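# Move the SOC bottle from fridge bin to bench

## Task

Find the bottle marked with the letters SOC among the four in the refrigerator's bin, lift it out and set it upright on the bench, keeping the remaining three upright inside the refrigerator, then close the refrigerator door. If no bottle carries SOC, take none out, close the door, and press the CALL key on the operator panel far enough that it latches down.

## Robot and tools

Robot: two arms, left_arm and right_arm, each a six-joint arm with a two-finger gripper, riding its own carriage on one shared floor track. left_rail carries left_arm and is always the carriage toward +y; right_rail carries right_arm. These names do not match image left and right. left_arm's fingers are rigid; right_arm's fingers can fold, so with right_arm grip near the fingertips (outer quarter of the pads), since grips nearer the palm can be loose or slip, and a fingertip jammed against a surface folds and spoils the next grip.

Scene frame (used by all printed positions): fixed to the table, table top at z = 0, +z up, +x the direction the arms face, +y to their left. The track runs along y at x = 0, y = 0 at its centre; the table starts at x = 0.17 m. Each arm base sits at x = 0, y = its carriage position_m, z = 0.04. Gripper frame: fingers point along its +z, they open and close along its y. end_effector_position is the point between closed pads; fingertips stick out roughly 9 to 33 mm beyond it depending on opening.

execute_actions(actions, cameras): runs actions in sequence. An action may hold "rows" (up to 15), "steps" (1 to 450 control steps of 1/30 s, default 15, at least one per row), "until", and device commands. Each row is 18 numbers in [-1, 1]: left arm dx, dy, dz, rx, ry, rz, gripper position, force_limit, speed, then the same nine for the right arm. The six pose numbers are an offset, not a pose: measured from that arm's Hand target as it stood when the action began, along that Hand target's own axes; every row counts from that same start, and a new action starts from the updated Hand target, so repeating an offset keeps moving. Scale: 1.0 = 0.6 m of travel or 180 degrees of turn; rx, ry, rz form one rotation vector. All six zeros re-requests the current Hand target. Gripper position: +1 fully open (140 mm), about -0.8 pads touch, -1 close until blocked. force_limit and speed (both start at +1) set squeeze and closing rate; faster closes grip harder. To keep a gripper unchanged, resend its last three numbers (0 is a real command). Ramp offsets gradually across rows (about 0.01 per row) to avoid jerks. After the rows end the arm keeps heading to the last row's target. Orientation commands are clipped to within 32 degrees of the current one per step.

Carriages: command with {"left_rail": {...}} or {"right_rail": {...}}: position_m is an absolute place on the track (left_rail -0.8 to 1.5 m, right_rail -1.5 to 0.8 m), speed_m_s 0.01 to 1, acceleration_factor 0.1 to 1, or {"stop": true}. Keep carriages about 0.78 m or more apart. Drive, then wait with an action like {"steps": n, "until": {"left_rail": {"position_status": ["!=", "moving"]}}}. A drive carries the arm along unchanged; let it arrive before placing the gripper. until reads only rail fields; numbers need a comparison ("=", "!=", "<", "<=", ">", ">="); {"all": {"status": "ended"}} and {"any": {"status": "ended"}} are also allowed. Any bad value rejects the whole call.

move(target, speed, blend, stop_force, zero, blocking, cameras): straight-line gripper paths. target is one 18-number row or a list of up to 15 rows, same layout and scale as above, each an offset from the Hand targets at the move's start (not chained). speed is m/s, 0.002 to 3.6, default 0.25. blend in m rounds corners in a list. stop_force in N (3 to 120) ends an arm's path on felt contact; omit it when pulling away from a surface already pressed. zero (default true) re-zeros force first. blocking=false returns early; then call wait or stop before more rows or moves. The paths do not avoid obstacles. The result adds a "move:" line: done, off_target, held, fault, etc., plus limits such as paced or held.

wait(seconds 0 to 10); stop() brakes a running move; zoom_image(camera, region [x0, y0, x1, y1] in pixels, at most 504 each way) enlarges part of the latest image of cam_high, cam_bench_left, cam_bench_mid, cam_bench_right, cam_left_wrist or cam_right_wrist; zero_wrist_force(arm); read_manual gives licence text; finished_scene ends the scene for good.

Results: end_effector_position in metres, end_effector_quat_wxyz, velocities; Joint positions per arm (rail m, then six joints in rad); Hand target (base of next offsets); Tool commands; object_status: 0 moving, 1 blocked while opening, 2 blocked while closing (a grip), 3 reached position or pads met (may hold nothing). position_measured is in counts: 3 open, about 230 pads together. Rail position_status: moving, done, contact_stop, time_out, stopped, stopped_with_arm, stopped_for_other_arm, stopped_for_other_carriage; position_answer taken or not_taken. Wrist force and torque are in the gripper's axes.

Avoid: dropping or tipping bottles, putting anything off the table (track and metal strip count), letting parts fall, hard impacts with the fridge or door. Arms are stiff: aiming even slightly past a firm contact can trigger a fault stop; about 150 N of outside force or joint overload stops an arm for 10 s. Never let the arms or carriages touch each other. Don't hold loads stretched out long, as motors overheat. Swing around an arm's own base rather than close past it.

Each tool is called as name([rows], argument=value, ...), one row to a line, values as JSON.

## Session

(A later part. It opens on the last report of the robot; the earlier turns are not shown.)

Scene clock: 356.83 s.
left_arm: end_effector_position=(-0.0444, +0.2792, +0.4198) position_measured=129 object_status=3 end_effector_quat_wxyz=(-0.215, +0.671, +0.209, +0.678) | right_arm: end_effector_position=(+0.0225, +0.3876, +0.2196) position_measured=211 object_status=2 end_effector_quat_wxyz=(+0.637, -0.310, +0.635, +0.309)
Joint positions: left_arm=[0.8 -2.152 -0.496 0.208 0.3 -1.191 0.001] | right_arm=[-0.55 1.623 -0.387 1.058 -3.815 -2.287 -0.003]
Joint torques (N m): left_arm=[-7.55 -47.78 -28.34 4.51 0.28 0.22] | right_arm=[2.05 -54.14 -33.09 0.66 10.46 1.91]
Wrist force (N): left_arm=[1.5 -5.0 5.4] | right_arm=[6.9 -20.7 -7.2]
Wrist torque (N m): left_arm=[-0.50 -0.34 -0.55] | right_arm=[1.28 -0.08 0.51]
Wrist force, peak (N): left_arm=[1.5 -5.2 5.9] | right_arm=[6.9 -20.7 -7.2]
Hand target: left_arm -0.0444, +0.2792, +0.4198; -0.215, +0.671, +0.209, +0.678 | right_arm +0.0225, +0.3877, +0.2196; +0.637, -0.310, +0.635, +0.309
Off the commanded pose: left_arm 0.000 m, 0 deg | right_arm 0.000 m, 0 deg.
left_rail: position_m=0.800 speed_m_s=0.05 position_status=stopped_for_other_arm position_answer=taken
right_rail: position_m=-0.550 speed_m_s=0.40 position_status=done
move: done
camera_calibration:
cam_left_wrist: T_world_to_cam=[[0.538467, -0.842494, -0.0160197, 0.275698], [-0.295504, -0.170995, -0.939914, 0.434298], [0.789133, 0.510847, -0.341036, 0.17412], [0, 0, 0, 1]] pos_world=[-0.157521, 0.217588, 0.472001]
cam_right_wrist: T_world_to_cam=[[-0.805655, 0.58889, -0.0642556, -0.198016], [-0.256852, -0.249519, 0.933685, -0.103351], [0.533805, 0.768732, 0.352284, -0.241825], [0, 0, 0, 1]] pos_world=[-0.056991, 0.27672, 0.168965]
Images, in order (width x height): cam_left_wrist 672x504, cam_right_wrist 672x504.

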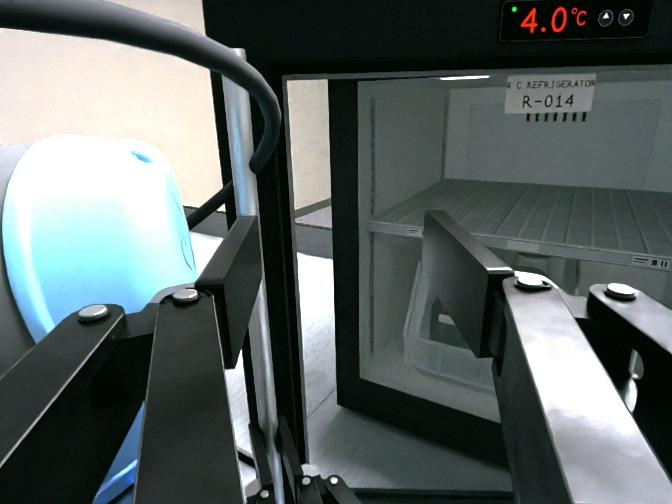

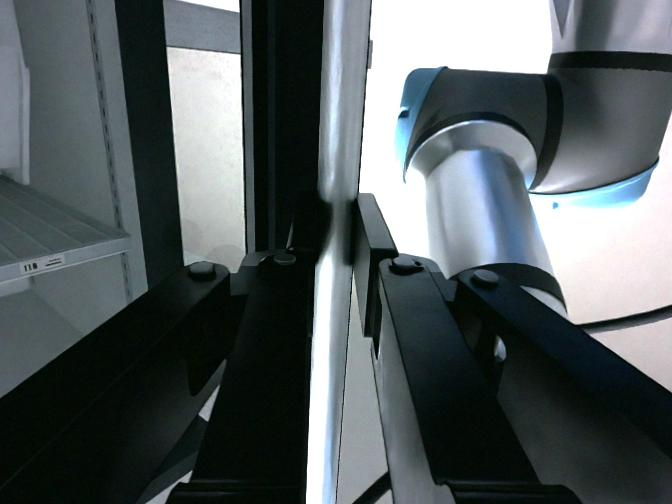

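move([
  [0,-0.082,-0.056,-0.139,0,0,-0.7,0.5,-0.3,0,0,0,0,0,0,-1,0.6,-0.2],
  [0,-0.294,-0.01,-0.306,0,0,-0.7,0.5,-0.3,0,0,0,0,0,0,-1,0.6,-0.2],
], speed=0.12, cameras=["cam_left_wrist"])

execute_actions([
  {"left_rail":{"position_m":1.3,"speed_m_s":0.6},"steps":150,"until":{"all":{"status":"ended"}}},
], cameras=["cam_left_wrist","cam_high"])

Scene clock: 373.77 s.
left_arm: end_effector_position=(-0.1504, +0.4203, +0.4207) position_measured=217 object_status=3 end_effector_quat_wxyz=(+0.119, +0.695, -0.128, +0.698) | right_arm: end_effector_position=(+0.0225, +0.3877, +0.2196) position_measured=211 object_status=2 end_effector_quat_wxyz=(+0.637, -0.310, +0.635, +0.309)
Joint positions: left_arm=[0.8 -2.848 -1.282 1.514 -0.229 -0.927 0.011] | right_arm=[-0.55 1.623 -0.387 1.057 -3.815 -2.287 -0.003]
Joint torques (N m): left_arm=[-9.4 -42.49 -6.71 -0.53 1.42 1.37] | right_arm=[23.75 -54.08 -34.84 0.62 9.57 -2.38]
Wrist force (N): left_arm=[1.6 -5.2 5.7] | right_arm=[7.1 -23.6 -7.8]
Wrist torque (N m): left_arm=[-0.56 -0.36 -0.56] | right_arm=[1.29 -0.11 0.50]
Wrist force, peak (N): left_arm=[1.5 -5.3 6.0] | right_arm=[7.1 -23.7 -7.9]
Hand target: left_arm -0.1504, +0.4204, +0.4207; +0.119, +0.695, -0.128, +0.698 | right_arm +0.0225, +0.3877, +0.2196; +0.637, -0.310, +0.635, +0.309
Off the commanded pose: left_arm 0.000 m, 0 deg | right_arm 0.000 m, 0 deg.
left_rail: position_m=0.800 speed_m_s=0.05 position_status=stopped_for_other_arm position_answer=taken
right_rail: position_m=-0.550 speed_m_s=0.40 position_status=done
move: done
camera_calibration:
cam_left_wrist: T_world_to_cam=[[-0.382373, -0.923729, -0.0227182, 0.350103], [-0.315322, 0.153558, -0.936478, 0.287123], [0.86854, -0.350921, -0.349989, 0.563901], [0, 0, 0, 1]] pos_world=[-0.265365, 0.477195, 0.474198]
Images, in order (width x height): cam_left_wrist 672x504.

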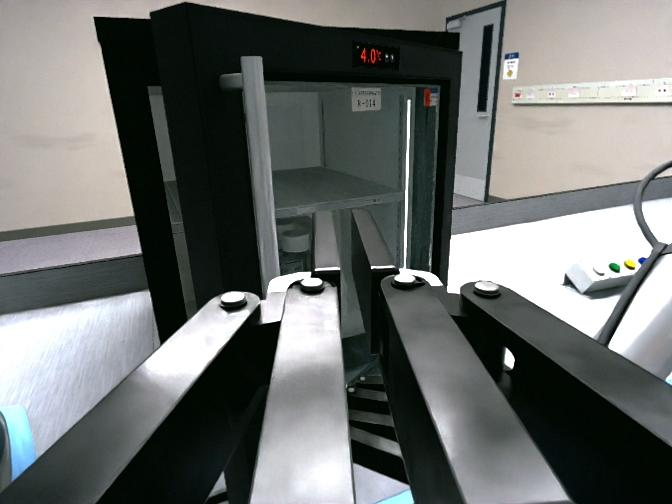

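Scene clock: 376.37 s.
left_arm: end_effector_position=(-0.1504, +0.9203, +0.4207) position_measured=217 object_status=3 end_effector_quat_wxyz=(+0.119, +0.695, -0.128, +0.698) | right_arm: end_effector_position=(+0.0225, +0.3877, +0.2196) position_measured=211 object_status=2 end_effector_quat_wxyz=(+0.637, -0.310, +0.635, +0.309)
Joint positions: left_arm=[1.3 -2.849 -1.282 1.514 -0.229 -0.927 0.011] | right_arm=[-0.55 1.623 -0.387 1.057 -3.815 -2.287 -0.003]
Joint torques (N m): left_arm=[2.89 -37.92 -9.77 0.38 -0.06 1.26] | right_arm=[24.07 -53.9 -35.09 0.46 8.53 -2.36]
Wrist force (N): left_arm=[1.7 -5.2 5.6] | right_arm=[7.3 -23.8 -7.8]
Wrist torque (N m): left_arm=[-0.54 -0.38 -0.56] | right_arm=[1.29 -0.12 0.50]
Wrist force, peak (N): left_arm=[1.4 -5.9 5.7] | right_arm=[7.2 -23.9 -7.8]
Hand target: left_arm -0.1504, +0.9203, +0.4207; +0.119, +0.695, -0.128, +0.698 | right_arm +0.0225, +0.3877, +0.2196; +0.637, -0.310, +0.635, +0.309
Tool commands: left_gripper/position=-0.7 left_gripper/force_limit=+0.5 left_gripper/speed=-0.3 right_gripper/position=-1.0 right_gripper/force_limit=+0.6 right_gripper/speed=-0.2
Off the commanded pose: left_arm 0.000 m, 0 deg | right_arm 0.000 m, 0 deg.
left_rail: position_m=1.300 speed_m_s=0.60 position_status=done
right_rail: position_m=-0.550 speed_m_s=0.40 position_status=done
camera_calibration:
cam_left_wrist: T_world_to_cam=[[-0.382678, -0.923603, -0.0226971, 0.811844], [-0.315355, 0.153674, -0.936448, 0.210193], [0.868394, -0.351201, -0.35007, 0.739668], [0, 0, 0, 1]] pos_world=[-0.265364, 0.977293, 0.474197]
Images, in order (width x height): cam_high 672x504, cam_left_wrist 672x504.

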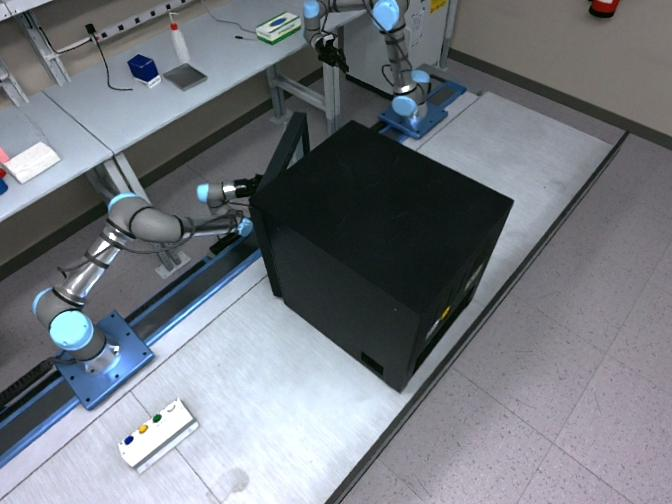

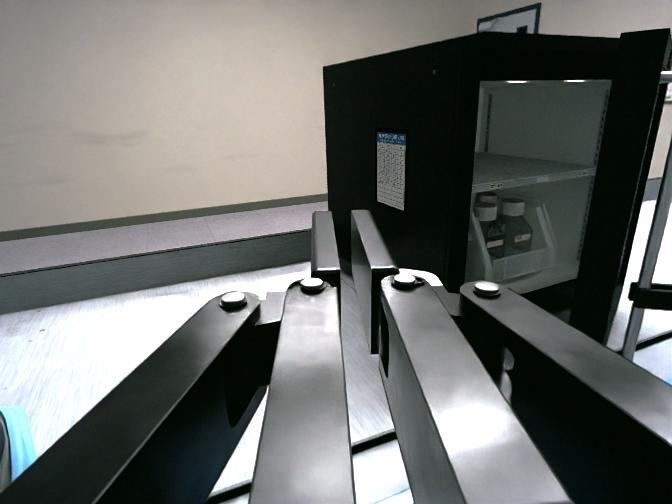

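move([
  [0,0,0,0,0,0,-0.7,0.5,-0.3,0,0.017,-0.226,-0.067,0,0,-1,0.6,-0.2],
  [0,0,0,0,0,0,-0.7,0.5,-0.3,0,-0.032,-0.449,-0.139,0,0,-1,0.6,-0.2],
  [0,0,0,0,0,0,-0.7,0.5,-0.3,0,-0.143,-0.636,-0.2055,0,0,-1,0.6,-0.2],
  [0,0,0,0,0,0,-0.7,0.5,-0.3,0,-0.204,-0.702,-0.2335,0,0,-1,0.6,-0.2],
], speed=0.09, blend=[0.02,0.02,0.02,0], cameras=["cam_high","cam_right_wrist","cam_left_wrist"])

Scene clock: 390.87 s.
left_arm: end_effector_position=(-0.1504, +0.9203, +0.4207) position_measured=217 object_status=3 end_effector_quat_wxyz=(+0.119, +0.695, -0.128, +0.698) | right_arm: end_effector_position=(-0.1409, -0.0194, +0.2189) position_measured=211 object_status=2 end_effector_quat_wxyz=(+0.483, -0.517, +0.482, +0.516)
Joint positions: left_arm=[1.3 -2.849 -1.282 1.514 -0.229 -0.927 0.011] | right_arm=[-0.55 1.507 -0.777 2.581 -4.946 -1.438 -0.003]
Joint torques (N m): left_arm=[4.58 -27.28 -29.06 2.61 0.23 1.06] | right_arm=[-10.56 -23.75 8.1 -7.04 3.86 -1.87]
Wrist force (N): left_arm=[1.7 -5.1 5.8] | right_arm=[7.4 -4.9 0.9]
Wrist torque (N m): left_arm=[-0.53 -0.38 -0.56] | right_arm=[-0.14 -0.01 0.34]
Wrist force, peak (N): left_arm=[1.7 -5.2 6.1] | right_arm=[9.3 38.6 10.5]
Hand target: left_arm -0.1504, +0.9203, +0.4207; +0.119, +0.695, -0.128, +0.698 | right_arm -0.1409, -0.0194, +0.2189; +0.483, -0.517, +0.482, +0.517
Off the commanded pose: left_arm 0.000 m, 0 deg | right_arm 0.000 m, 0 deg.
left_rail: position_m=1.300 speed_m_s=0.60 position_status=done
right_rail: position_m=-0.550 speed_m_s=0.40 position_status=done
move: done
camera_calibration:
cam_left_wrist: T_world_to_cam=[[-0.382676, -0.923604, -0.0226976, 0.811846], [-0.315273, 0.153641, -0.936481, 0.210263], [0.868425, -0.351213, -0.349982, 0.739647], [0, 0, 0, 1]] pos_world=[-0.265363, 0.977293, 0.474197]
cam_right_wrist: T_world_to_cam=[[-0.992632, -0.102035, -0.0653439, -0.129495], [-0.024907, -0.355946, 0.934174, -0.21559], [-0.118578, 0.928919, 0.350783, 0.0700386], [0, 0, 0, 1]] pos_world=[-0.125605, -0.155012, 0.168368]
Images, in order (width x height): cam_high 672x504, cam_left_wrist 672x504, cam_right_wrist 672x504.

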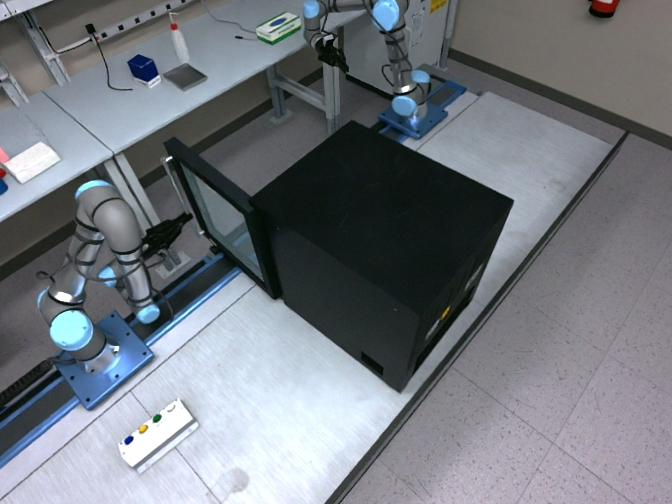

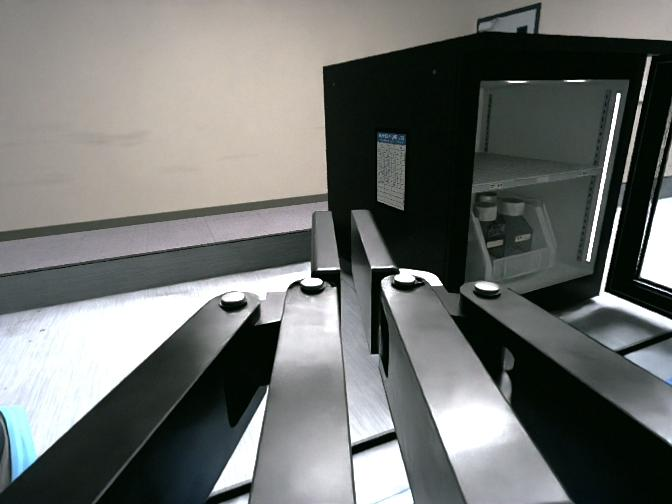

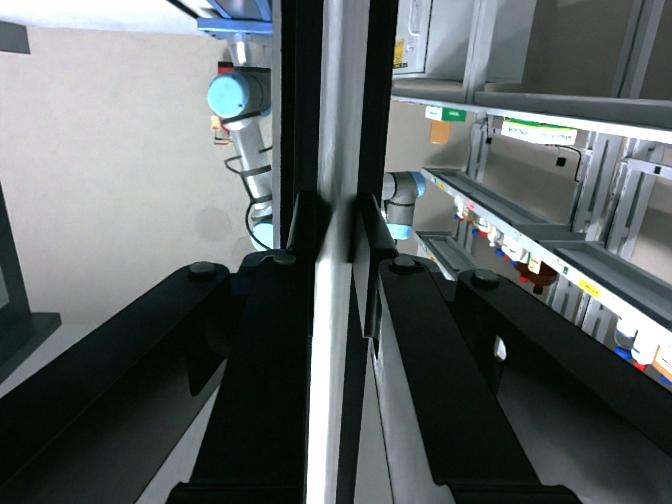

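execute_actions([
  {"left_rail":{"position_m":0.8,"speed_m_s":0.6},"rows":[[0,0,0,0,0,0,0.6,0.5,-0.3,0,0,0,0,0,0,-1,0.6,-0.2]],"steps":150,"until":{"all":{"status":"ended"}}},
], cameras=["cam_left_wrist"])

zoom_image(camera="cam_left_wrist", region=[250, 150, 430, 330])

Scene clock: 396.27 s.
left_arm: end_effector_position=(-0.1504, +0.4204, +0.4207) position_measured=53 object_status=3 end_effector_quat_wxyz=(+0.119, +0.695, -0.128, +0.698) | right_arm: end_effector_position=(-0.1409, -0.0194, +0.2189) position_measured=211 object_status=2 end_effector_quat_wxyz=(+0.483, -0.517, +0.482, +0.517)
Joint positions: left_arm=[0.8 -2.849 -1.282 1.514 -0.229 -0.927 0.011] | right_arm=[-0.55 1.506 -0.777 2.582 -4.947 -1.437 -0.002]
Joint torques (N m): left_arm=[-0.37 -27.66 -28.49 2.53 0.26 1] | right_arm=[-9.83 -22.5 9.06 -6.79 3.74 2.45]
Wrist force (N): left_arm=[1.7 -5.3 5.7] | right_arm=[7.0 -4.3 0.9]
Wrist torque (N m): left_arm=[-0.58 -0.34 -0.57] | right_arm=[-0.14 -0.04 0.34]
Wrist force, peak (N): left_arm=[1.6 -6.0 5.6] | right_arm=[7.9 -4.7 0.8]
Hand target: left_arm -0.1504, +0.4204, +0.4207; +0.119, +0.695, -0.128, +0.698 | right_arm -0.1409, -0.0194, +0.2189; +0.483, -0.517, +0.482, +0.517
Off the commanded pose: left_arm 0.000 m, 0 deg | right_arm 0.000 m, 0 deg.
left_rail: position_m=0.800 speed_m_s=0.60 position_status=done
right_rail: position_m=-0.550 speed_m_s=0.40 position_status=done
camera_calibration:
cam_left_wrist: T_world_to_cam=[[-0.382678, -0.923603, -0.0226971, 0.350043], [-0.315355, 0.153674, -0.936448, 0.28703], [0.868394, -0.351201, -0.35007, 0.564068], [0, 0, 0, 1]] pos_world=[-0.265364, 0.477293, 0.474197]
Images, in order (width x height): cam_left_wrist 672x504.

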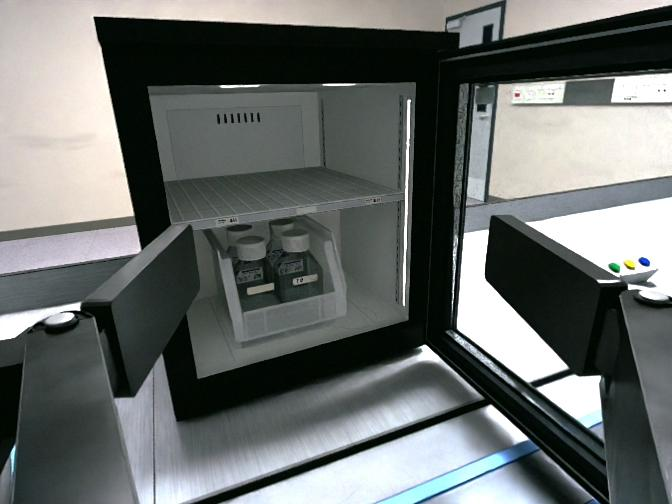

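Scaled by 2.800 from the camera's 672x504 image, which has a finer 960x720 frame.

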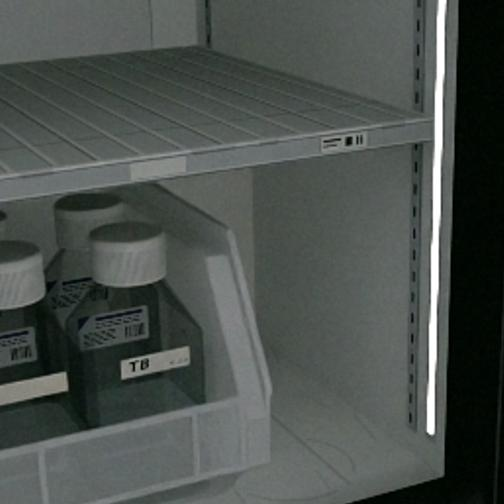

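move(target=[-0.2,-0.03,0.52,0.111,0,0,1,0.5,-0.3,0,0,0,0,0,0,-1,0.6,-0.2], speed=0.25, cameras=["cam_left_wrist"])

zoom_image(camera="cam_left_wrist", region=[150, 100, 520, 420])

Scene clock: 402.80 s.
left_arm: end_effector_position=(+0.1494, +0.3313, +0.3017) position_measured=3 object_status=3 end_effector_quat_wxyz=(-0.003, +0.705, -0.005, +0.709) end_effector_velocity=(+0.002, +0.000, +0.000) end_effector_angular_velocity=(+0.000, +0.000, +0.004) | right_arm: end_effector_position=(-0.1409, -0.0194, +0.2189) position_measured=211 object_status=2 end_effector_quat_wxyz=(+0.483, -0.517, +0.482, +0.517)
Joint positions: left_arm=[0.8 -2.176 -1.229 1.774 -0.534 -0.603 0.002] | right_arm=[-0.55 1.506 -0.777 2.582 -4.947 -1.437 -0.002]
Joint velocities: left_arm=[0 0.005 0.002 -0.002 0 0.001 0] | right_arm=[within noise]
Joint torques (N m): left_arm=[5.1 -21.61 -28.47 -1.24 1.34 -1.2] | right_arm=[-9.82 -22.08 9.19 -6.83 3.7 2.5]
Wrist force (N): left_arm=[1.0 -5.3 5.8] | right_arm=[7.1 -4.4 0.9]
Wrist torque (N m): left_arm=[-0.56 -0.16 -0.43] | right_arm=[-0.15 -0.03 0.34]
Wrist force, peak (N): left_arm=[0.7 -4.5 6.9] | right_arm=[7.5 -4.2 0.9]
Hand target: left_arm +0.1495, +0.3313, +0.3016; -0.003, +0.705, -0.005, +0.709 | right_arm -0.1409, -0.0194, +0.2189; +0.483, -0.517, +0.482, +0.517
Off the commanded pose: left_arm 0.000 m, 0 deg | right_arm 0.000 m, 0 deg.
left_rail: position_m=0.800 speed_m_s=0.60 position_status=done
right_rail: position_m=-0.550 speed_m_s=0.40 position_status=done
move: done
camera_calibration:
cam_left_wrist: T_world_to_cam=[[-0.0441313, -0.998797, -0.0213892, 0.353795], [-0.344966, 0.0353283, -0.93795, 0.327859], [0.937577, -0.0340144, -0.34611, 0.114198], [0, 0, 0, 1]] pos_world=[0.0216446, 0.345671, 0.354608]
Images, in order (width x height): cam_left_wrist 672x504.

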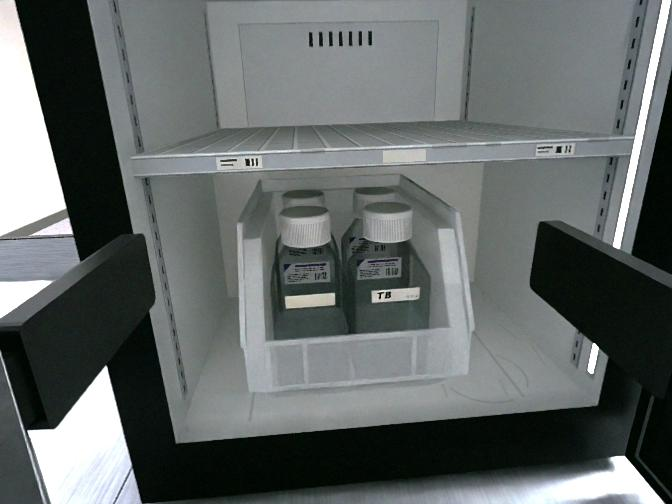

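Scaled by 1.362 from the camera's 672x504 image, which has a finer 960x720 frame.

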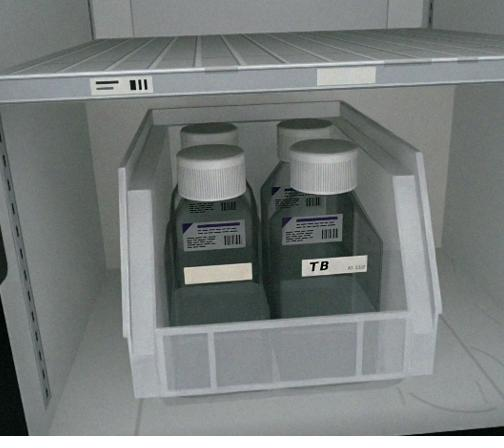

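zoom_image(camera="cam_left_wrist", region=[260, 180, 440, 340])

Scaled by 2.800 from the camera's 672x504 image, which has a finer 960x720 frame.

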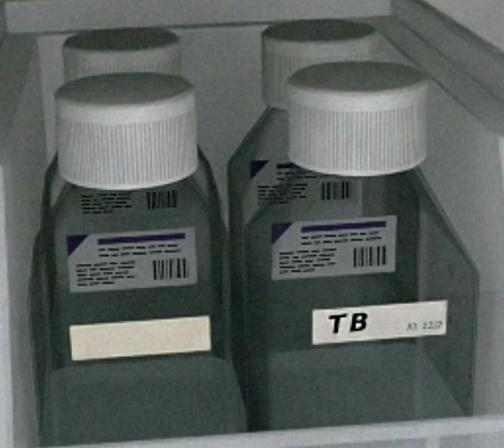

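move(target=[-0.103,0.172,0.242,0,0,0,-0.42,0.5,-0.3,0,0,0,0,0,0,-1,0.6,-0.2], speed=0.15, stop_force=12, cameras=["cam_left_wrist"])

zoom_image(camera="cam_left_wrist", region=[170, 100, 570, 420])

Scene clock: 472.90 s.
left_arm: end_effector_position=(+0.2949, +0.2284, +0.2396) position_measured=182 object_status=3 end_effector_quat_wxyz=(-0.003, +0.705, -0.005, +0.709) | right_arm: end_effector_position=(-0.1409, -0.0194, +0.2189) position_measured=211 object_status=2 end_effector_quat_wxyz=(+0.483, -0.517, +0.482, +0.517)
Joint positions: left_arm=[0.8 -1.835 -0.99 1.587 -0.573 -0.262 -0.012] | right_arm=[-0.55 1.506 -0.777 2.582 -4.947 -1.437 -0.002]
Joint torques (N m): left_arm=[4.47 -31.09 -27.98 3.33 1.41 -1.1] | right_arm=[-9.37 -22.03 9.3 -6.73 3.64 2.44]
Wrist force (N): left_arm=[1.3 -5.6 5.4] | right_arm=[6.9 -4.4 0.8]
Wrist torque (N m): left_arm=[-0.63 -0.28 -0.48] | right_arm=[-0.16 0.01 0.34]
Wrist force, peak (N): left_arm=[1.3 -5.4 5.9] | right_arm=[7.5 -4.4 0.9]
Hand target: left_arm +0.2949, +0.2284, +0.2396; -0.003, +0.705, -0.005, +0.709 | right_arm -0.1409, -0.0194, +0.2189; +0.483, -0.517, +0.482, +0.517
Off the commanded pose: left_arm 0.000 m, 0 deg | right_arm 0.000 m, 0 deg.
left_rail: position_m=0.800 speed_m_s=0.60 position_status=done
right_rail: position_m=-0.550 speed_m_s=0.40 position_status=done
move: done
camera_calibration:
cam_left_wrist: T_world_to_cam=[[-0.0440373, -0.9988, -0.0214227, 0.256107], [-0.344969, 0.0353273, -0.937949, 0.323441], [0.93758, -0.0339146, -0.346111, -0.0472373], [0, 0, 0, 1]] pos_world=[0.167144, 0.242771, 0.292508]
Images, in order (width x height): cam_left_wrist 672x504.

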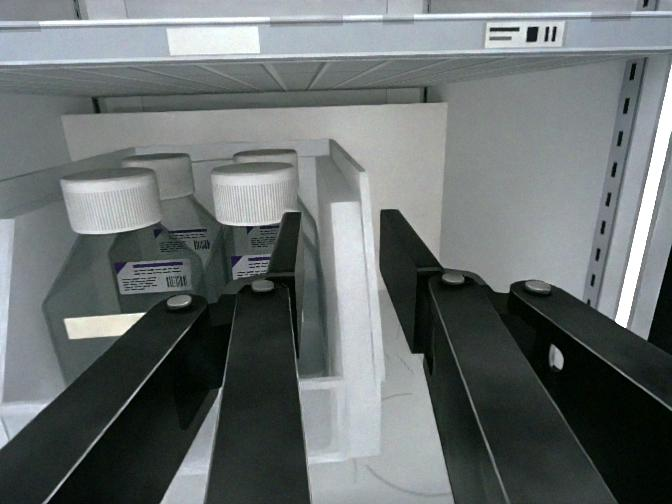

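Scaled by 1.260 from the camera's 672x504 image, which has a finer 960x720 frame.

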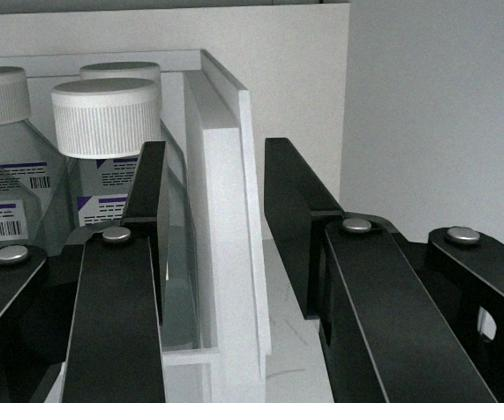

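move(target=[0,0.004,0.095,0,0,0,-0.5,0.5,-0.3,0,0,0,0,0,0,-1,0.6,-0.2], speed=0.08, stop_force=8)

execute_actions([
  {"rows":[[0,0,0,0,0,0,-1,-0.2,-0.8,0,0,0,0,0,0,-1,0.6,-0.2]],"steps":60},
], cameras=["cam_left_wrist"])

Scene clock: 486.73 s.
left_arm: end_effector_position=(+0.3351, +0.2269, +0.2398) position_measured=192 object_status=3 end_effector_quat_wxyz=(-0.003, +0.705, -0.005, +0.709) | right_arm: end_effector_position=(-0.1408, -0.0194, +0.2189) position_measured=211 object_status=2 end_effector_quat_wxyz=(+0.483, -0.517, +0.482, +0.517)
Joint positions: left_arm=[0.8 -1.764 -0.985 1.578 -0.562 -0.191 -0.019] | right_arm=[-0.55 1.506 -0.777 2.582 -4.947 -1.437 -0.002]
Joint torques (N m): left_arm=[-8.59 -52.08 -5.24 -2.23 -1.1 1.34] | right_arm=[9.82 -25.81 6.61 -3.68 -0.37 2.44]
Wrist force (N): left_arm=[0.9 -5.5 5.4] | right_arm=[7.8 -2.4 0.8]
Wrist torque (N m): left_arm=[-0.60 -0.21 -0.56] | right_arm=[-0.22 -0.04 0.34]
Wrist force, peak (N): left_arm=[18.2 -5.2 -73.9] | right_arm=[2.3 -11.5 0.7]
Hand target: left_arm +0.3351, +0.2269, +0.2398; -0.003, +0.705, -0.005, +0.709 (not the last commanded pose) | right_arm -0.1409, -0.0194, +0.2189; +0.483, -0.517, +0.482, +0.517
Off the commanded pose: left_arm 0.017 m, 0 deg | right_arm 0.000 m, 0 deg.
left_rail: position_m=0.800 speed_m_s=0.60 position_status=done
right_rail: position_m=-0.550 speed_m_s=0.40 position_status=done
move: contact (left_arm)

Scene clock: 488.93 s.
left_arm: end_effector_position=(+0.3351, +0.2269, +0.2398) position_measured=231 object_status=3 end_effector_quat_wxyz=(-0.003, +0.705, -0.005, +0.709) | right_arm: end_effector_position=(-0.1409, -0.0194, +0.2189) position_measured=211 object_status=2 end_effector_quat_wxyz=(+0.483, -0.517, +0.482, +0.517)
Joint positions: left_arm=[0.8 -1.764 -0.985 1.578 -0.562 -0.191 -0.019] | right_arm=[-0.55 1.506 -0.777 2.582 -4.947 -1.437 -0.002]
Joint torques (N m): left_arm=[-5.15 -51.57 -5.56 -1.72 -1 1.27] | right_arm=[14.26 -33.44 2.97 -3.67 -1.7 2.42]
Wrist force (N): left_arm=[0.7 -5.5 5.4] | right_arm=[7.3 -3.6 1.0]
Wrist torque (N m): left_arm=[-0.60 -0.16 -0.55] | right_arm=[-0.16 -0.01 0.34]
Wrist force, peak (N): left_arm=[0.8 -5.6 5.5] | right_arm=[8.1 -3.6 0.8]
Hand target: left_arm +0.3351, +0.2269, +0.2398; -0.003, +0.705, -0.005, +0.709 | right_arm -0.1409, -0.0194, +0.2189; +0.483, -0.517, +0.482, +0.517
Off the commanded pose: left_arm 0.000 m, 0 deg | right_arm 0.000 m, 0 deg.
left_rail: position_m=0.800 speed_m_s=0.60 position_status=done
right_rail: position_m=-0.550 speed_m_s=0.40 position_status=done
camera_calibration:
cam_left_wrist: T_world_to_cam=[[-0.0440116, -0.998804, -0.0213123, 0.256349], [-0.345359, 0.0352288, -0.937809, 0.337704], [0.937438, -0.0339141, -0.346496, -0.0847331], [0, 0, 0, 1]] pos_world=[0.207343, 0.241272, 0.292806]
Images, in order (width x height): cam_left_wrist 672x504.

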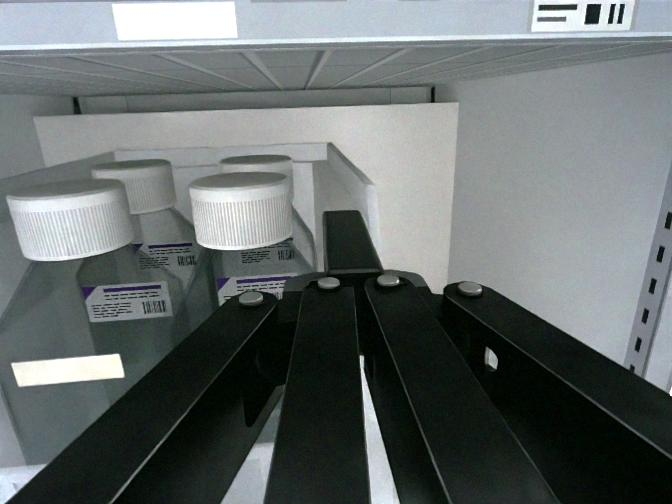

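move([
  [0,0,-0.06,0,0,0,-0.42,0.5,0,0,0,0,0,0,0,-1,0.6,-0.2],
  [0,-0.011,-0.06,0,0,0,-0.42,0.5,0,0,0,0,0,0,0,-1,0.6,-0.2],
], speed=0.15, cameras=["cam_left_wrist"])

zoom_image(camera="cam_left_wrist", region=[170, 100, 570, 420])

Scene clock: 499.67 s.
left_arm: end_effector_position=(+0.2992, +0.2335, +0.2397) position_measured=182 object_status=3 end_effector_quat_wxyz=(-0.003, +0.705, -0.005, +0.709) | right_arm: end_effector_position=(-0.1409, -0.0194, +0.2189) position_measured=211 object_status=2 end_effector_quat_wxyz=(+0.483, -0.517, +0.482, +0.517)
Joint positions: left_arm=[0.8 -1.83 -1.001 1.604 -0.581 -0.257 -0.011] | right_arm=[-0.55 1.506 -0.777 2.582 -4.947 -1.437 -0.002]
Joint torques (N m): left_arm=[-7.69 -50.61 -5.28 -1.99 -0.98 1.41] | right_arm=[14.42 -34.4 -0.41 -3.73 -0.36 2.14]
Wrist force (N): left_arm=[0.7 -5.3 5.3] | right_arm=[7.6 -3.4 0.7]
Wrist torque (N m): left_arm=[-0.58 -0.16 -0.59] | right_arm=[-0.14 0.01 0.34]
Wrist force, peak (N): left_arm=[0.5 -5.5 6.0] | right_arm=[8.2 -3.6 0.7]
Hand target: left_arm +0.2992, +0.2336, +0.2397; -0.003, +0.705, -0.005, +0.709 | right_arm -0.1409, -0.0194, +0.2189; +0.483, -0.517, +0.482, +0.517
Off the commanded pose: left_arm 0.000 m, 0 deg | right_arm 0.000 m, 0 deg.
left_rail: position_m=0.800 speed_m_s=0.60 position_status=done
right_rail: position_m=-0.550 speed_m_s=0.40 position_status=done
move: done
camera_calibration:
cam_left_wrist: T_world_to_cam=[[-0.0440086, -0.998804, -0.0213099, 0.261358], [-0.345271, 0.0352224, -0.937842, 0.324976], [0.937471, -0.0339155, -0.346408, -0.0509209], [0, 0, 0, 1]] pos_world=[0.171444, 0.247872, 0.292706]
Images, in order (width x height): cam_left_wrist 672x504.

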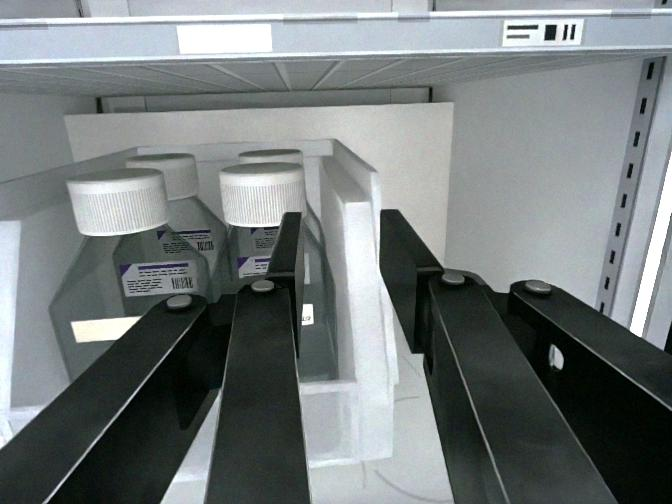

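Scaled by 1.260 from the camera's 672x504 image, which has a finer 960x720 frame.

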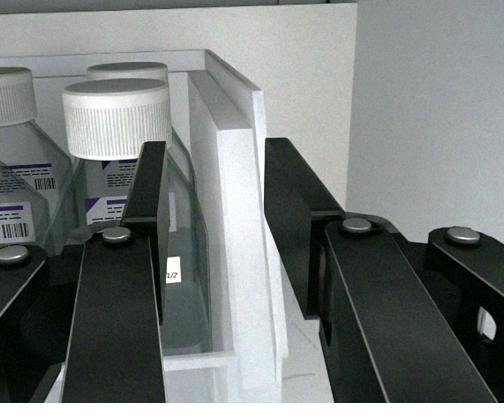

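move([
  [0,0.018,0,0,0,0,-0.4,0.5,0,0,0,0,0,0,0,-1,0.6,-0.2],
  [0,0.018,0.1,0,0,0,-0.4,0.5,0,0,0,0,0,0,0,-1,0.6,-0.2],
], speed=0.05, stop_force=8)

execute_actions([
  {"rows":[[0,0,0,0,0,0,-1,-0.2,-0.8,0,0,0,0,0,0,-1,0.6,-0.2]],"steps":60},
], cameras=["cam_left_wrist"])

Scene clock: 508.47 s.
left_arm: end_effector_position=(+0.3591, +0.2227, +0.2399) position_measured=179 object_status=3 end_effector_quat_wxyz=(-0.003, +0.705, -0.005, +0.709) | right_arm: end_effector_position=(-0.1409, -0.0194, +0.2189) position_measured=211 object_status=2 end_effector_quat_wxyz=(+0.483, -0.517, +0.482, +0.517)
Joint positions: left_arm=[0.8 -1.72 -0.972 1.555 -0.543 -0.147 -0.028] | right_arm=[-0.55 1.506 -0.777 2.582 -4.947 -1.437 -0.002]
Joint torques (N m): left_arm=[5.46 -32.39 -29.18 3.05 1.29 -1.09] | right_arm=[14.35 -34.75 -0.94 -3.61 0.63 1.76]
Wrist force (N): left_arm=[0.8 -5.2 5.4] | right_arm=[7.5 -3.6 0.9]
Wrist torque (N m): left_arm=[-0.54 -0.19 -0.48] | right_arm=[-0.17 -0.02 0.33]
Wrist force, peak (N): left_arm=[0.6 -5.4 5.9] | right_arm=[8.3 -3.6 0.9]
Hand target: left_arm +0.3591, +0.2227, +0.2399; -0.003, +0.705, -0.005, +0.709 | right_arm -0.1409, -0.0194, +0.2189; +0.483, -0.517, +0.482, +0.517
Off the commanded pose: left_arm 0.000 m, 0 deg | right_arm 0.000 m, 0 deg.
left_rail: position_m=0.800 speed_m_s=0.60 position_status=done
right_rail: position_m=-0.550 speed_m_s=0.40 position_status=done
move: done

Scene clock: 510.67 s.
left_arm: end_effector_position=(+0.3591, +0.2226, +0.2399) position_measured=200 object_status=2 end_effector_quat_wxyz=(-0.003, +0.705, -0.005, +0.709) | right_arm: end_effector_position=(-0.1409, -0.0194, +0.2189) position_measured=211 object_status=2 end_effector_quat_wxyz=(+0.483, -0.517, +0.482, +0.517)
Joint positions: left_arm=[0.8 -1.72 -0.972 1.555 -0.543 -0.147 -0.028] | right_arm=[-0.55 1.506 -0.777 2.582 -4.947 -1.437 -0.002]
Joint torques (N m): left_arm=[5.55 -35.32 -5.13 3.08 -1.84 -0.31] | right_arm=[13.1 -34.32 -0.94 -3.68 0.62 1.74]
Wrist force (N): left_arm=[0.2 -1.8 -1.4] | right_arm=[8.0 -3.4 0.7]
Wrist torque (N m): left_arm=[-0.33 -0.21 -0.61] | right_arm=[-0.13 -0.04 0.34]
Wrist force, peak (N): left_arm=[0.8 -5.2 5.6] | right_arm=[8.1 -3.6 0.8]
Hand target: left_arm +0.3591, +0.2227, +0.2399; -0.003, +0.705, -0.005, +0.709 | right_arm -0.1409, -0.0194, +0.2189; +0.483, -0.517, +0.482, +0.517
Off the commanded pose: left_arm 0.000 m, 0 deg | right_arm 0.000 m, 0 deg.
left_rail: position_m=0.800 speed_m_s=0.60 position_status=done
right_rail: position_m=-0.550 speed_m_s=0.40 position_status=done
camera_calibration:
cam_left_wrist: T_world_to_cam=[[-0.0440116, -0.998804, -0.0213123, 0.253112], [-0.345359, 0.0352288, -0.937809, 0.346238], [0.937438, -0.0339141, -0.346496, -0.107343], [0, 0, 0, 1]] pos_world=[0.231343, 0.236972, 0.292906]
Images, in order (width x height): cam_left_wrist 672x504.

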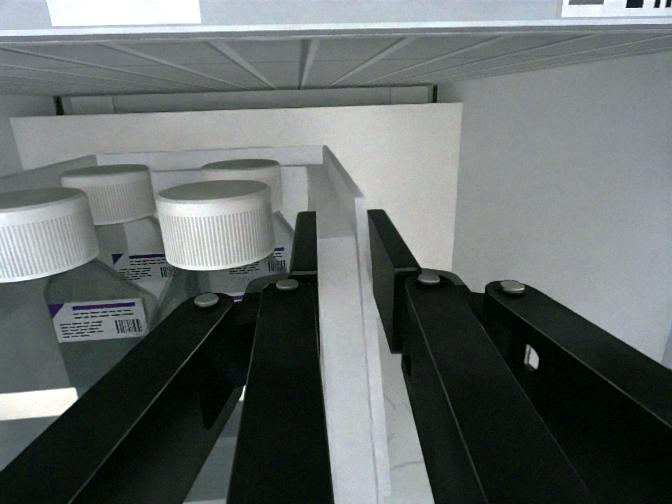

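execute_actions([
  {"rows":[[0,0,0,0,0,0,-0.97,0.3,-0.5,0,0,0,0,0,0,-1,0.6,-0.2]],"steps":30},
])

move(target=[0.001,0,-0.205,0,0,0,-0.97,0.3,-0.5,0,0,0,0,0,0,-1,0.6,-0.2], speed=0.04, cameras=["cam_left_wrist"])

Scene clock: 519.23 s.
left_arm: end_effector_position=(+0.3591, +0.2227, +0.2399) position_measured=202 object_status=2 end_effector_quat_wxyz=(-0.003, +0.705, -0.005, +0.709) | right_arm: end_effector_position=(-0.1409, -0.0194, +0.2189) position_measured=211 object_status=2 end_effector_quat_wxyz=(+0.483, -0.517, +0.482, +0.517)
Joint positions: left_arm=[0.8 -1.72 -0.972 1.555 -0.543 -0.147 -0.028] | right_arm=[-0.55 1.506 -0.777 2.582 -4.947 -1.437 -0.002]
Joint torques (N m): left_arm=[4.86 -46.98 -5.09 2.93 0.52 0.83] | right_arm=[8.28 -34.92 -0.55 -3.82 1.68 1.6]
Wrist force (N): left_arm=[1.1 -3.7 -1.4] | right_arm=[7.5 -3.6 0.9]
Wrist torque (N m): left_arm=[0.05 -0.23 -0.62] | right_arm=[-0.13 -0.02 0.34]
Wrist force, peak (N): left_arm=[1.4 -3.1 -3.4] | right_arm=[8.3 -3.6 0.6]
Hand target: left_arm +0.3591, +0.2227, +0.2399; -0.003, +0.705, -0.005, +0.709 | right_arm -0.1409, -0.0194, +0.2189; +0.483, -0.517, +0.482, +0.517
Off the commanded pose: left_arm 0.000 m, 0 deg | right_arm 0.000 m, 0 deg.
left_rail: position_m=0.800 speed_m_s=0.60 position_status=done
right_rail: position_m=-0.550 speed_m_s=0.40 position_status=done

Scene clock: 522.73 s.
left_arm: end_effector_position=(+0.2364, +0.2229, +0.2398) position_measured=204 object_status=2 end_effector_quat_wxyz=(-0.003, +0.705, -0.005, +0.709) | right_arm: end_effector_position=(-0.1409, -0.0194, +0.2189) position_measured=211 object_status=2 end_effector_quat_wxyz=(+0.483, -0.517, +0.482, +0.517)
Joint positions: left_arm=[0.8 -1.931 -0.971 1.554 -0.566 -0.358 -0.005] | right_arm=[-0.55 1.506 -0.777 2.582 -4.947 -1.437 -0.002]
Joint torques (N m): left_arm=[-12.38 -32.46 -29.41 2.24 -1.64 0.49] | right_arm=[7.06 -34.48 -0.43 -4.97 2.19 1.58]
Wrist force (N): left_arm=[1.8 -5.8 12.5] | right_arm=[9.3 -2.1 0.8]
Wrist torque (N m): left_arm=[-1.18 0.05 0.21] | right_arm=[-0.20 -0.06 0.33]
Wrist force, peak (N): left_arm=[3.4 -7.0 13.6] | right_arm=[10.0 -1.9 0.6]
Hand target: left_arm +0.2361, +0.2229, +0.2398; -0.003, +0.705, -0.005, +0.709 | right_arm -0.1409, -0.0194, +0.2189; +0.483, -0.517, +0.482, +0.517
Off the commanded pose: left_arm 0.000 m, 0 deg | right_arm 0.000 m, 0 deg.
left_rail: position_m=0.800 speed_m_s=0.60 position_status=done
right_rail: position_m=-0.550 speed_m_s=0.40 position_status=done
move: done
camera_calibration:
cam_left_wrist: T_world_to_cam=[[-0.0440116, -0.998804, -0.0213123, 0.24801], [-0.345359, 0.0352288, -0.937809, 0.303758], [0.937438, -0.0339141, -0.346496, 0.0076564], [0, 0, 0, 1]] pos_world=[0.108643, 0.237272, 0.292806]
Images, in order (width x height): cam_left_wrist 672x504.

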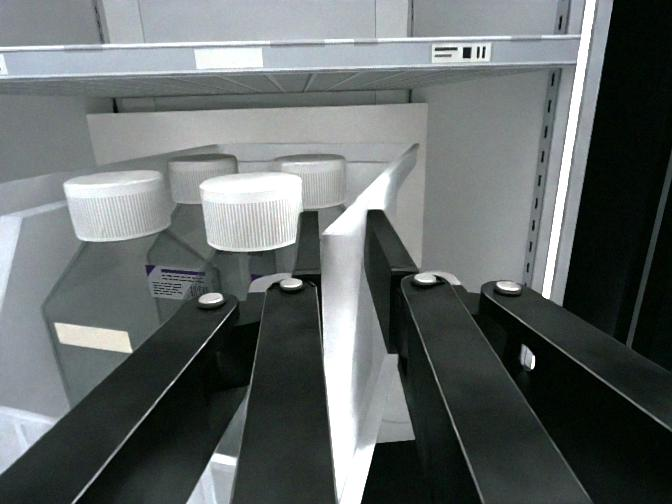

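move([
  [0,0,0,0,0,0,-0.3,0.3,-0.5,0,0,0,0,0,0,-1,0.6,-0.2],
  [0,0,-0.13,0,0,0,-0.3,0.3,-0.5,0,0,0,0,0,0,-1,0.6,-0.2],
  [0.11,-0.15,-0.3,0,0.05,0,-0.3,0.3,-0.5,0,0,0,0,0,0,-1,0.6,-0.2],
], speed=[0.05,0.1,0.2], blend=[0,0.01,0], cameras=["cam_left_wrist"])

zoom_image(camera="cam_left_wrist", region=[200, 120, 520, 400])

Scene clock: 529.37 s.
left_arm: end_effector_position=(+0.0561, +0.3125, +0.3057) position_measured=167 object_status=3 end_effector_quat_wxyz=(-0.003, +0.647, -0.005, +0.762) | right_arm: end_effector_position=(-0.1409, -0.0194, +0.2189) position_measured=211 object_status=2 end_effector_quat_wxyz=(+0.483, -0.517, +0.482, +0.517)
Joint positions: left_arm=[0.8 -2.293 -1.014 1.584 -0.325 -0.733 -0.172] | right_arm=[-0.55 1.506 -0.777 2.582 -4.947 -1.437 -0.002]
Joint torques (N m): left_arm=[-7.19 -50.48 -2.99 5.1 -1.25 -1.13] | right_arm=[3.32 -34.33 -0.81 -6.64 2.99 1.61]
Wrist force (N): left_arm=[0.4 -5.1 5.8] | right_arm=[9.4 -3.0 0.9]
Wrist torque (N m): left_arm=[-0.44 -0.13 -0.43] | right_arm=[-0.20 -0.04 0.33]
Wrist force, peak (N): left_arm=[1.2 -6.2 12.7] | right_arm=[10.2 -2.9 0.8]
Hand target: left_arm +0.0560, +0.3127, +0.3057; -0.003, +0.647, -0.005, +0.762 | right_arm -0.1409, -0.0194, +0.2189; +0.483, -0.517, +0.482, +0.517
Off the commanded pose: left_arm 0.000 m, 0 deg | right_arm 0.000 m, 0 deg.
left_rail: position_m=0.800 speed_m_s=0.60 position_status=done
right_rail: position_m=-0.550 speed_m_s=0.40 position_status=done
move: done
camera_calibration:
cam_left_wrist: T_world_to_cam=[[-0.0419275, -0.998737, -0.027694, 0.332826], [-0.194508, 0.0353473, -0.980264, 0.304552], [0.980005, -0.0357134, -0.195744, 0.154631], [0, 0, 0, 1]] pos_world=[-0.0783472, 0.327163, 0.338027]
Images, in order (width x height): cam_left_wrist 672x504.

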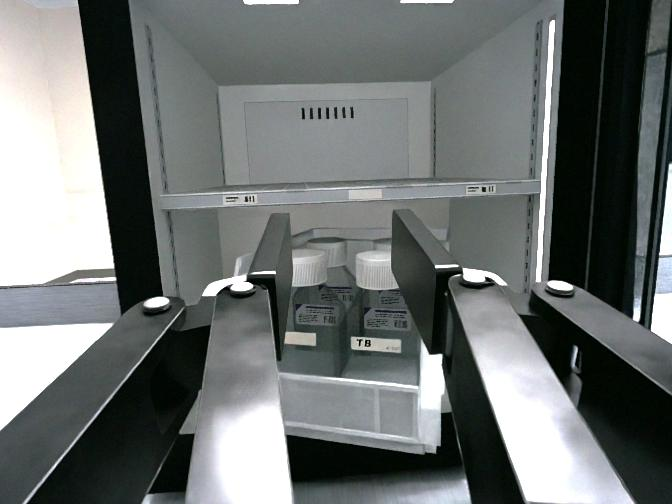

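Scaled by 1.575 from the camera's 672x504 image, which has a finer 960x720 frame.

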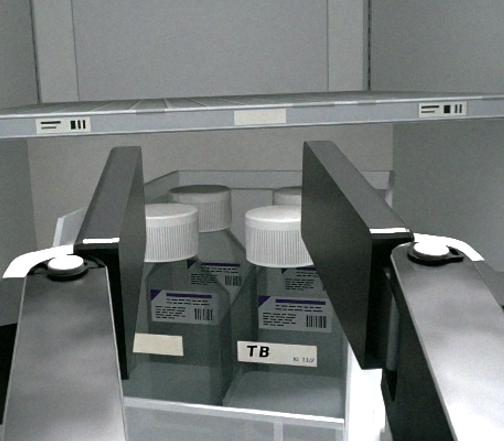

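move(target=[-0.141,-0.044,0.22,0,-0.05,0,-0.13,0.3,-0.5,0,0,0,0,0,0,-1,0.6,-0.2], speed=0.15, cameras=["cam_left_wrist"])

zoom_image(camera="cam_left_wrist", region=[150, 100, 520, 420])

Scene clock: 547.30 s.
left_arm: end_effector_position=(+0.1999, +0.3394, +0.2440) position_measured=145 object_status=3 end_effector_quat_wxyz=(-0.003, +0.705, -0.005, +0.709) | right_arm: end_effector_position=(-0.1409, -0.0194, +0.2189) position_measured=211 object_status=2 end_effector_quat_wxyz=(+0.483, -0.517, +0.482, +0.517)
Joint positions: left_arm=[0.8 -2.094 -1.191 1.9 -0.697 -0.521 0.001] | right_arm=[-0.55 1.506 -0.777 2.582 -4.947 -1.437 -0.002]
Joint torques (N m): left_arm=[5.29 -42.08 -2.59 -1.31 1.25 1.14] | right_arm=[-2.22 -33.54 -0.51 -6.81 2.94 1.31]
Wrist force (N): left_arm=[0.9 -5.1 5.4] | right_arm=[9.9 -3.1 0.6]
Wrist torque (N m): left_arm=[-0.52 -0.23 -0.58] | right_arm=[-0.23 -0.05 0.33]
Wrist force, peak (N): left_arm=[0.7 -5.4 6.4] | right_arm=[10.3 -2.9 0.6]
Hand target: left_arm +0.2000, +0.3394, +0.2440; -0.003, +0.705, -0.005, +0.709 | right_arm -0.1409, -0.0194, +0.2189; +0.483, -0.517, +0.482, +0.517
Off the commanded pose: left_arm 0.000 m, 0 deg | right_arm 0.000 m, 0 deg.
left_rail: position_m=0.800 speed_m_s=0.60 position_status=done
right_rail: position_m=-0.550 speed_m_s=0.40 position_status=done
move: done
camera_calibration:
cam_left_wrist: T_world_to_cam=[[-0.0440083, -0.998804, -0.0213151, 0.362854], [-0.345182, 0.0352239, -0.937874, 0.290996], [0.937503, -0.0339167, -0.346319, 0.047223], [0, 0, 0, 1]] pos_world=[0.0721436, 0.353771, 0.297006]
Images, in order (width x height): cam_left_wrist 672x504.

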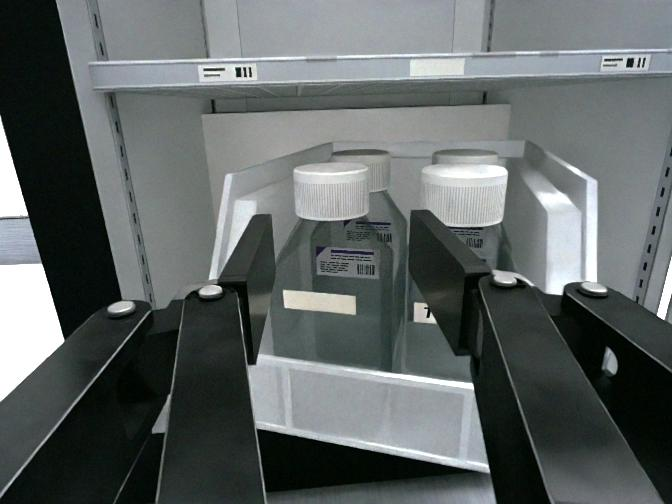

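Scaled by 1.362 from the camera's 672x504 image, which has a finer 960x720 frame.

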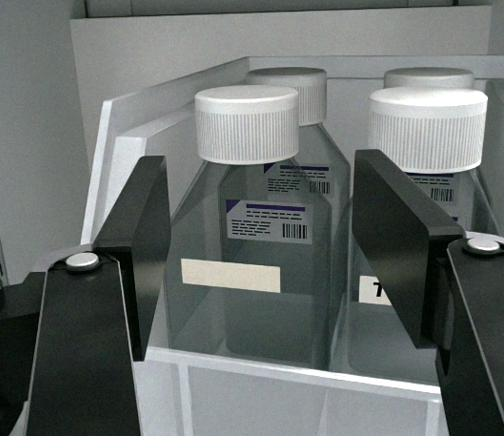

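move([
  [0.012,-0.0035,0,0,0,0,-0.13,0.3,-0.5,0,0,0,0,0,0,-1,0.6,-0.2],
  [0.012,-0.0035,0.138,0,0,0,-0.13,0.3,-0.5,0,0,0,0,0,0,-1,0.6,-0.2],
], speed=0.06, stop_force=6)

execute_actions([
  {"rows":[[0,0,0,0,0,0,-1,-0.3,-0.7,0,0,0,0,0,0,-1,0.6,-0.2]],"steps":60},
], cameras=["cam_left_wrist"])

Scene clock: 564.50 s.
left_arm: end_effector_position=(+0.2828, +0.3412, +0.2517) position_measured=145 object_status=3 end_effector_quat_wxyz=(-0.003, +0.705, -0.005, +0.709) | right_arm: end_effector_position=(-0.1409, -0.0194, +0.2189) position_measured=211 object_status=2 end_effector_quat_wxyz=(+0.483, -0.517, +0.482, +0.517)
Joint positions: left_arm=[0.8 -1.927 -1.231 1.934 -0.686 -0.354 -0.005] | right_arm=[-0.55 1.506 -0.777 2.582 -4.947 -1.437 -0.002]
Joint torques (N m): left_arm=[5.51 -31.03 -20.13 3.47 1.42 -1.08] | right_arm=[-6.99 -33.38 -0.46 -6.79 2.96 1.14]
Wrist force (N): left_arm=[0.8 -5.3 5.3] | right_arm=[9.9 -2.9 0.6]
Wrist torque (N m): left_arm=[-0.57 -0.17 -0.45] | right_arm=[-0.19 -0.04 0.33]
Wrist force, peak (N): left_arm=[0.9 -5.5 6.2] | right_arm=[10.2 -3.0 0.5]
Hand target: left_arm +0.2828, +0.3412, +0.2517; -0.003, +0.705, -0.005, +0.709 | right_arm -0.1409, -0.0194, +0.2189; +0.483, -0.517, +0.482, +0.517
Off the commanded pose: left_arm 0.000 m, 0 deg | right_arm 0.000 m, 0 deg.
left_rail: position_m=0.800 speed_m_s=0.60 position_status=done
right_rail: position_m=-0.550 speed_m_s=0.40 position_status=done
move: done

Scene clock: 566.70 s.
left_arm: end_effector_position=(+0.2828, +0.3412, +0.2517) position_measured=231 object_status=3 end_effector_quat_wxyz=(-0.003, +0.705, -0.005, +0.709) | right_arm: end_effector_position=(-0.1409, -0.0194, +0.2189) position_measured=211 object_status=2 end_effector_quat_wxyz=(+0.483, -0.517, +0.482, +0.517)
Joint positions: left_arm=[0.8 -1.927 -1.231 1.934 -0.686 -0.354 -0.005] | right_arm=[-0.55 1.506 -0.777 2.582 -4.947 -1.437 -0.002]
Joint torques (N m): left_arm=[5.11 -25.04 -27.28 2.67 -0.39 -1.01] | right_arm=[-7.19 -33.09 -0.95 -6.78 2.86 1.03]
Wrist force (N): left_arm=[0.7 -5.2 4.7] | right_arm=[9.9 -3.2 0.7]
Wrist torque (N m): left_arm=[-0.53 -0.17 -0.46] | right_arm=[-0.22 -0.09 0.33]
Wrist force, peak (N): left_arm=[0.9 -5.2 5.7] | right_arm=[10.3 -2.9 0.4]
Hand target: left_arm +0.2828, +0.3412, +0.2517; -0.003, +0.705, -0.005, +0.709 | right_arm -0.1409, -0.0194, +0.2189; +0.483, -0.517, +0.482, +0.517
Off the commanded pose: left_arm 0.000 m, 0 deg | right_arm 0.000 m, 0 deg.
left_rail: position_m=0.800 speed_m_s=0.60 position_status=done
right_rail: position_m=-0.550 speed_m_s=0.40 position_status=done
camera_calibration:
cam_left_wrist: T_world_to_cam=[[-0.0440116, -0.998804, -0.0213123, 0.368464], [-0.345359, 0.0352288, -0.937809, 0.326775], [0.937438, -0.0339141, -0.346496, -0.0277054], [0, 0, 0, 1]] pos_world=[0.155043, 0.355572, 0.304706]
Images, in order (width x height): cam_left_wrist 672x504.

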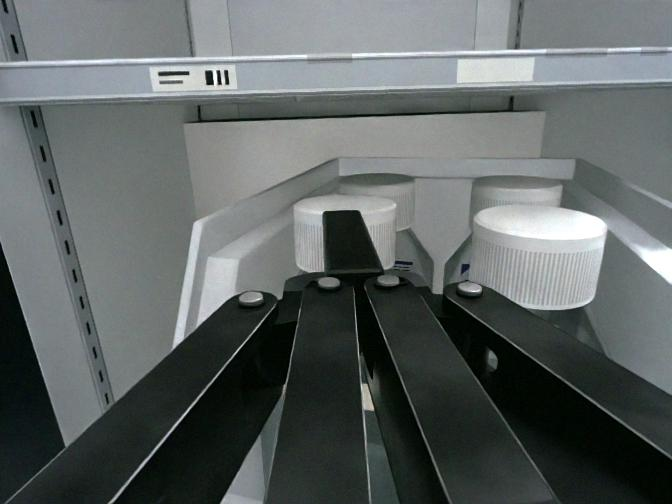

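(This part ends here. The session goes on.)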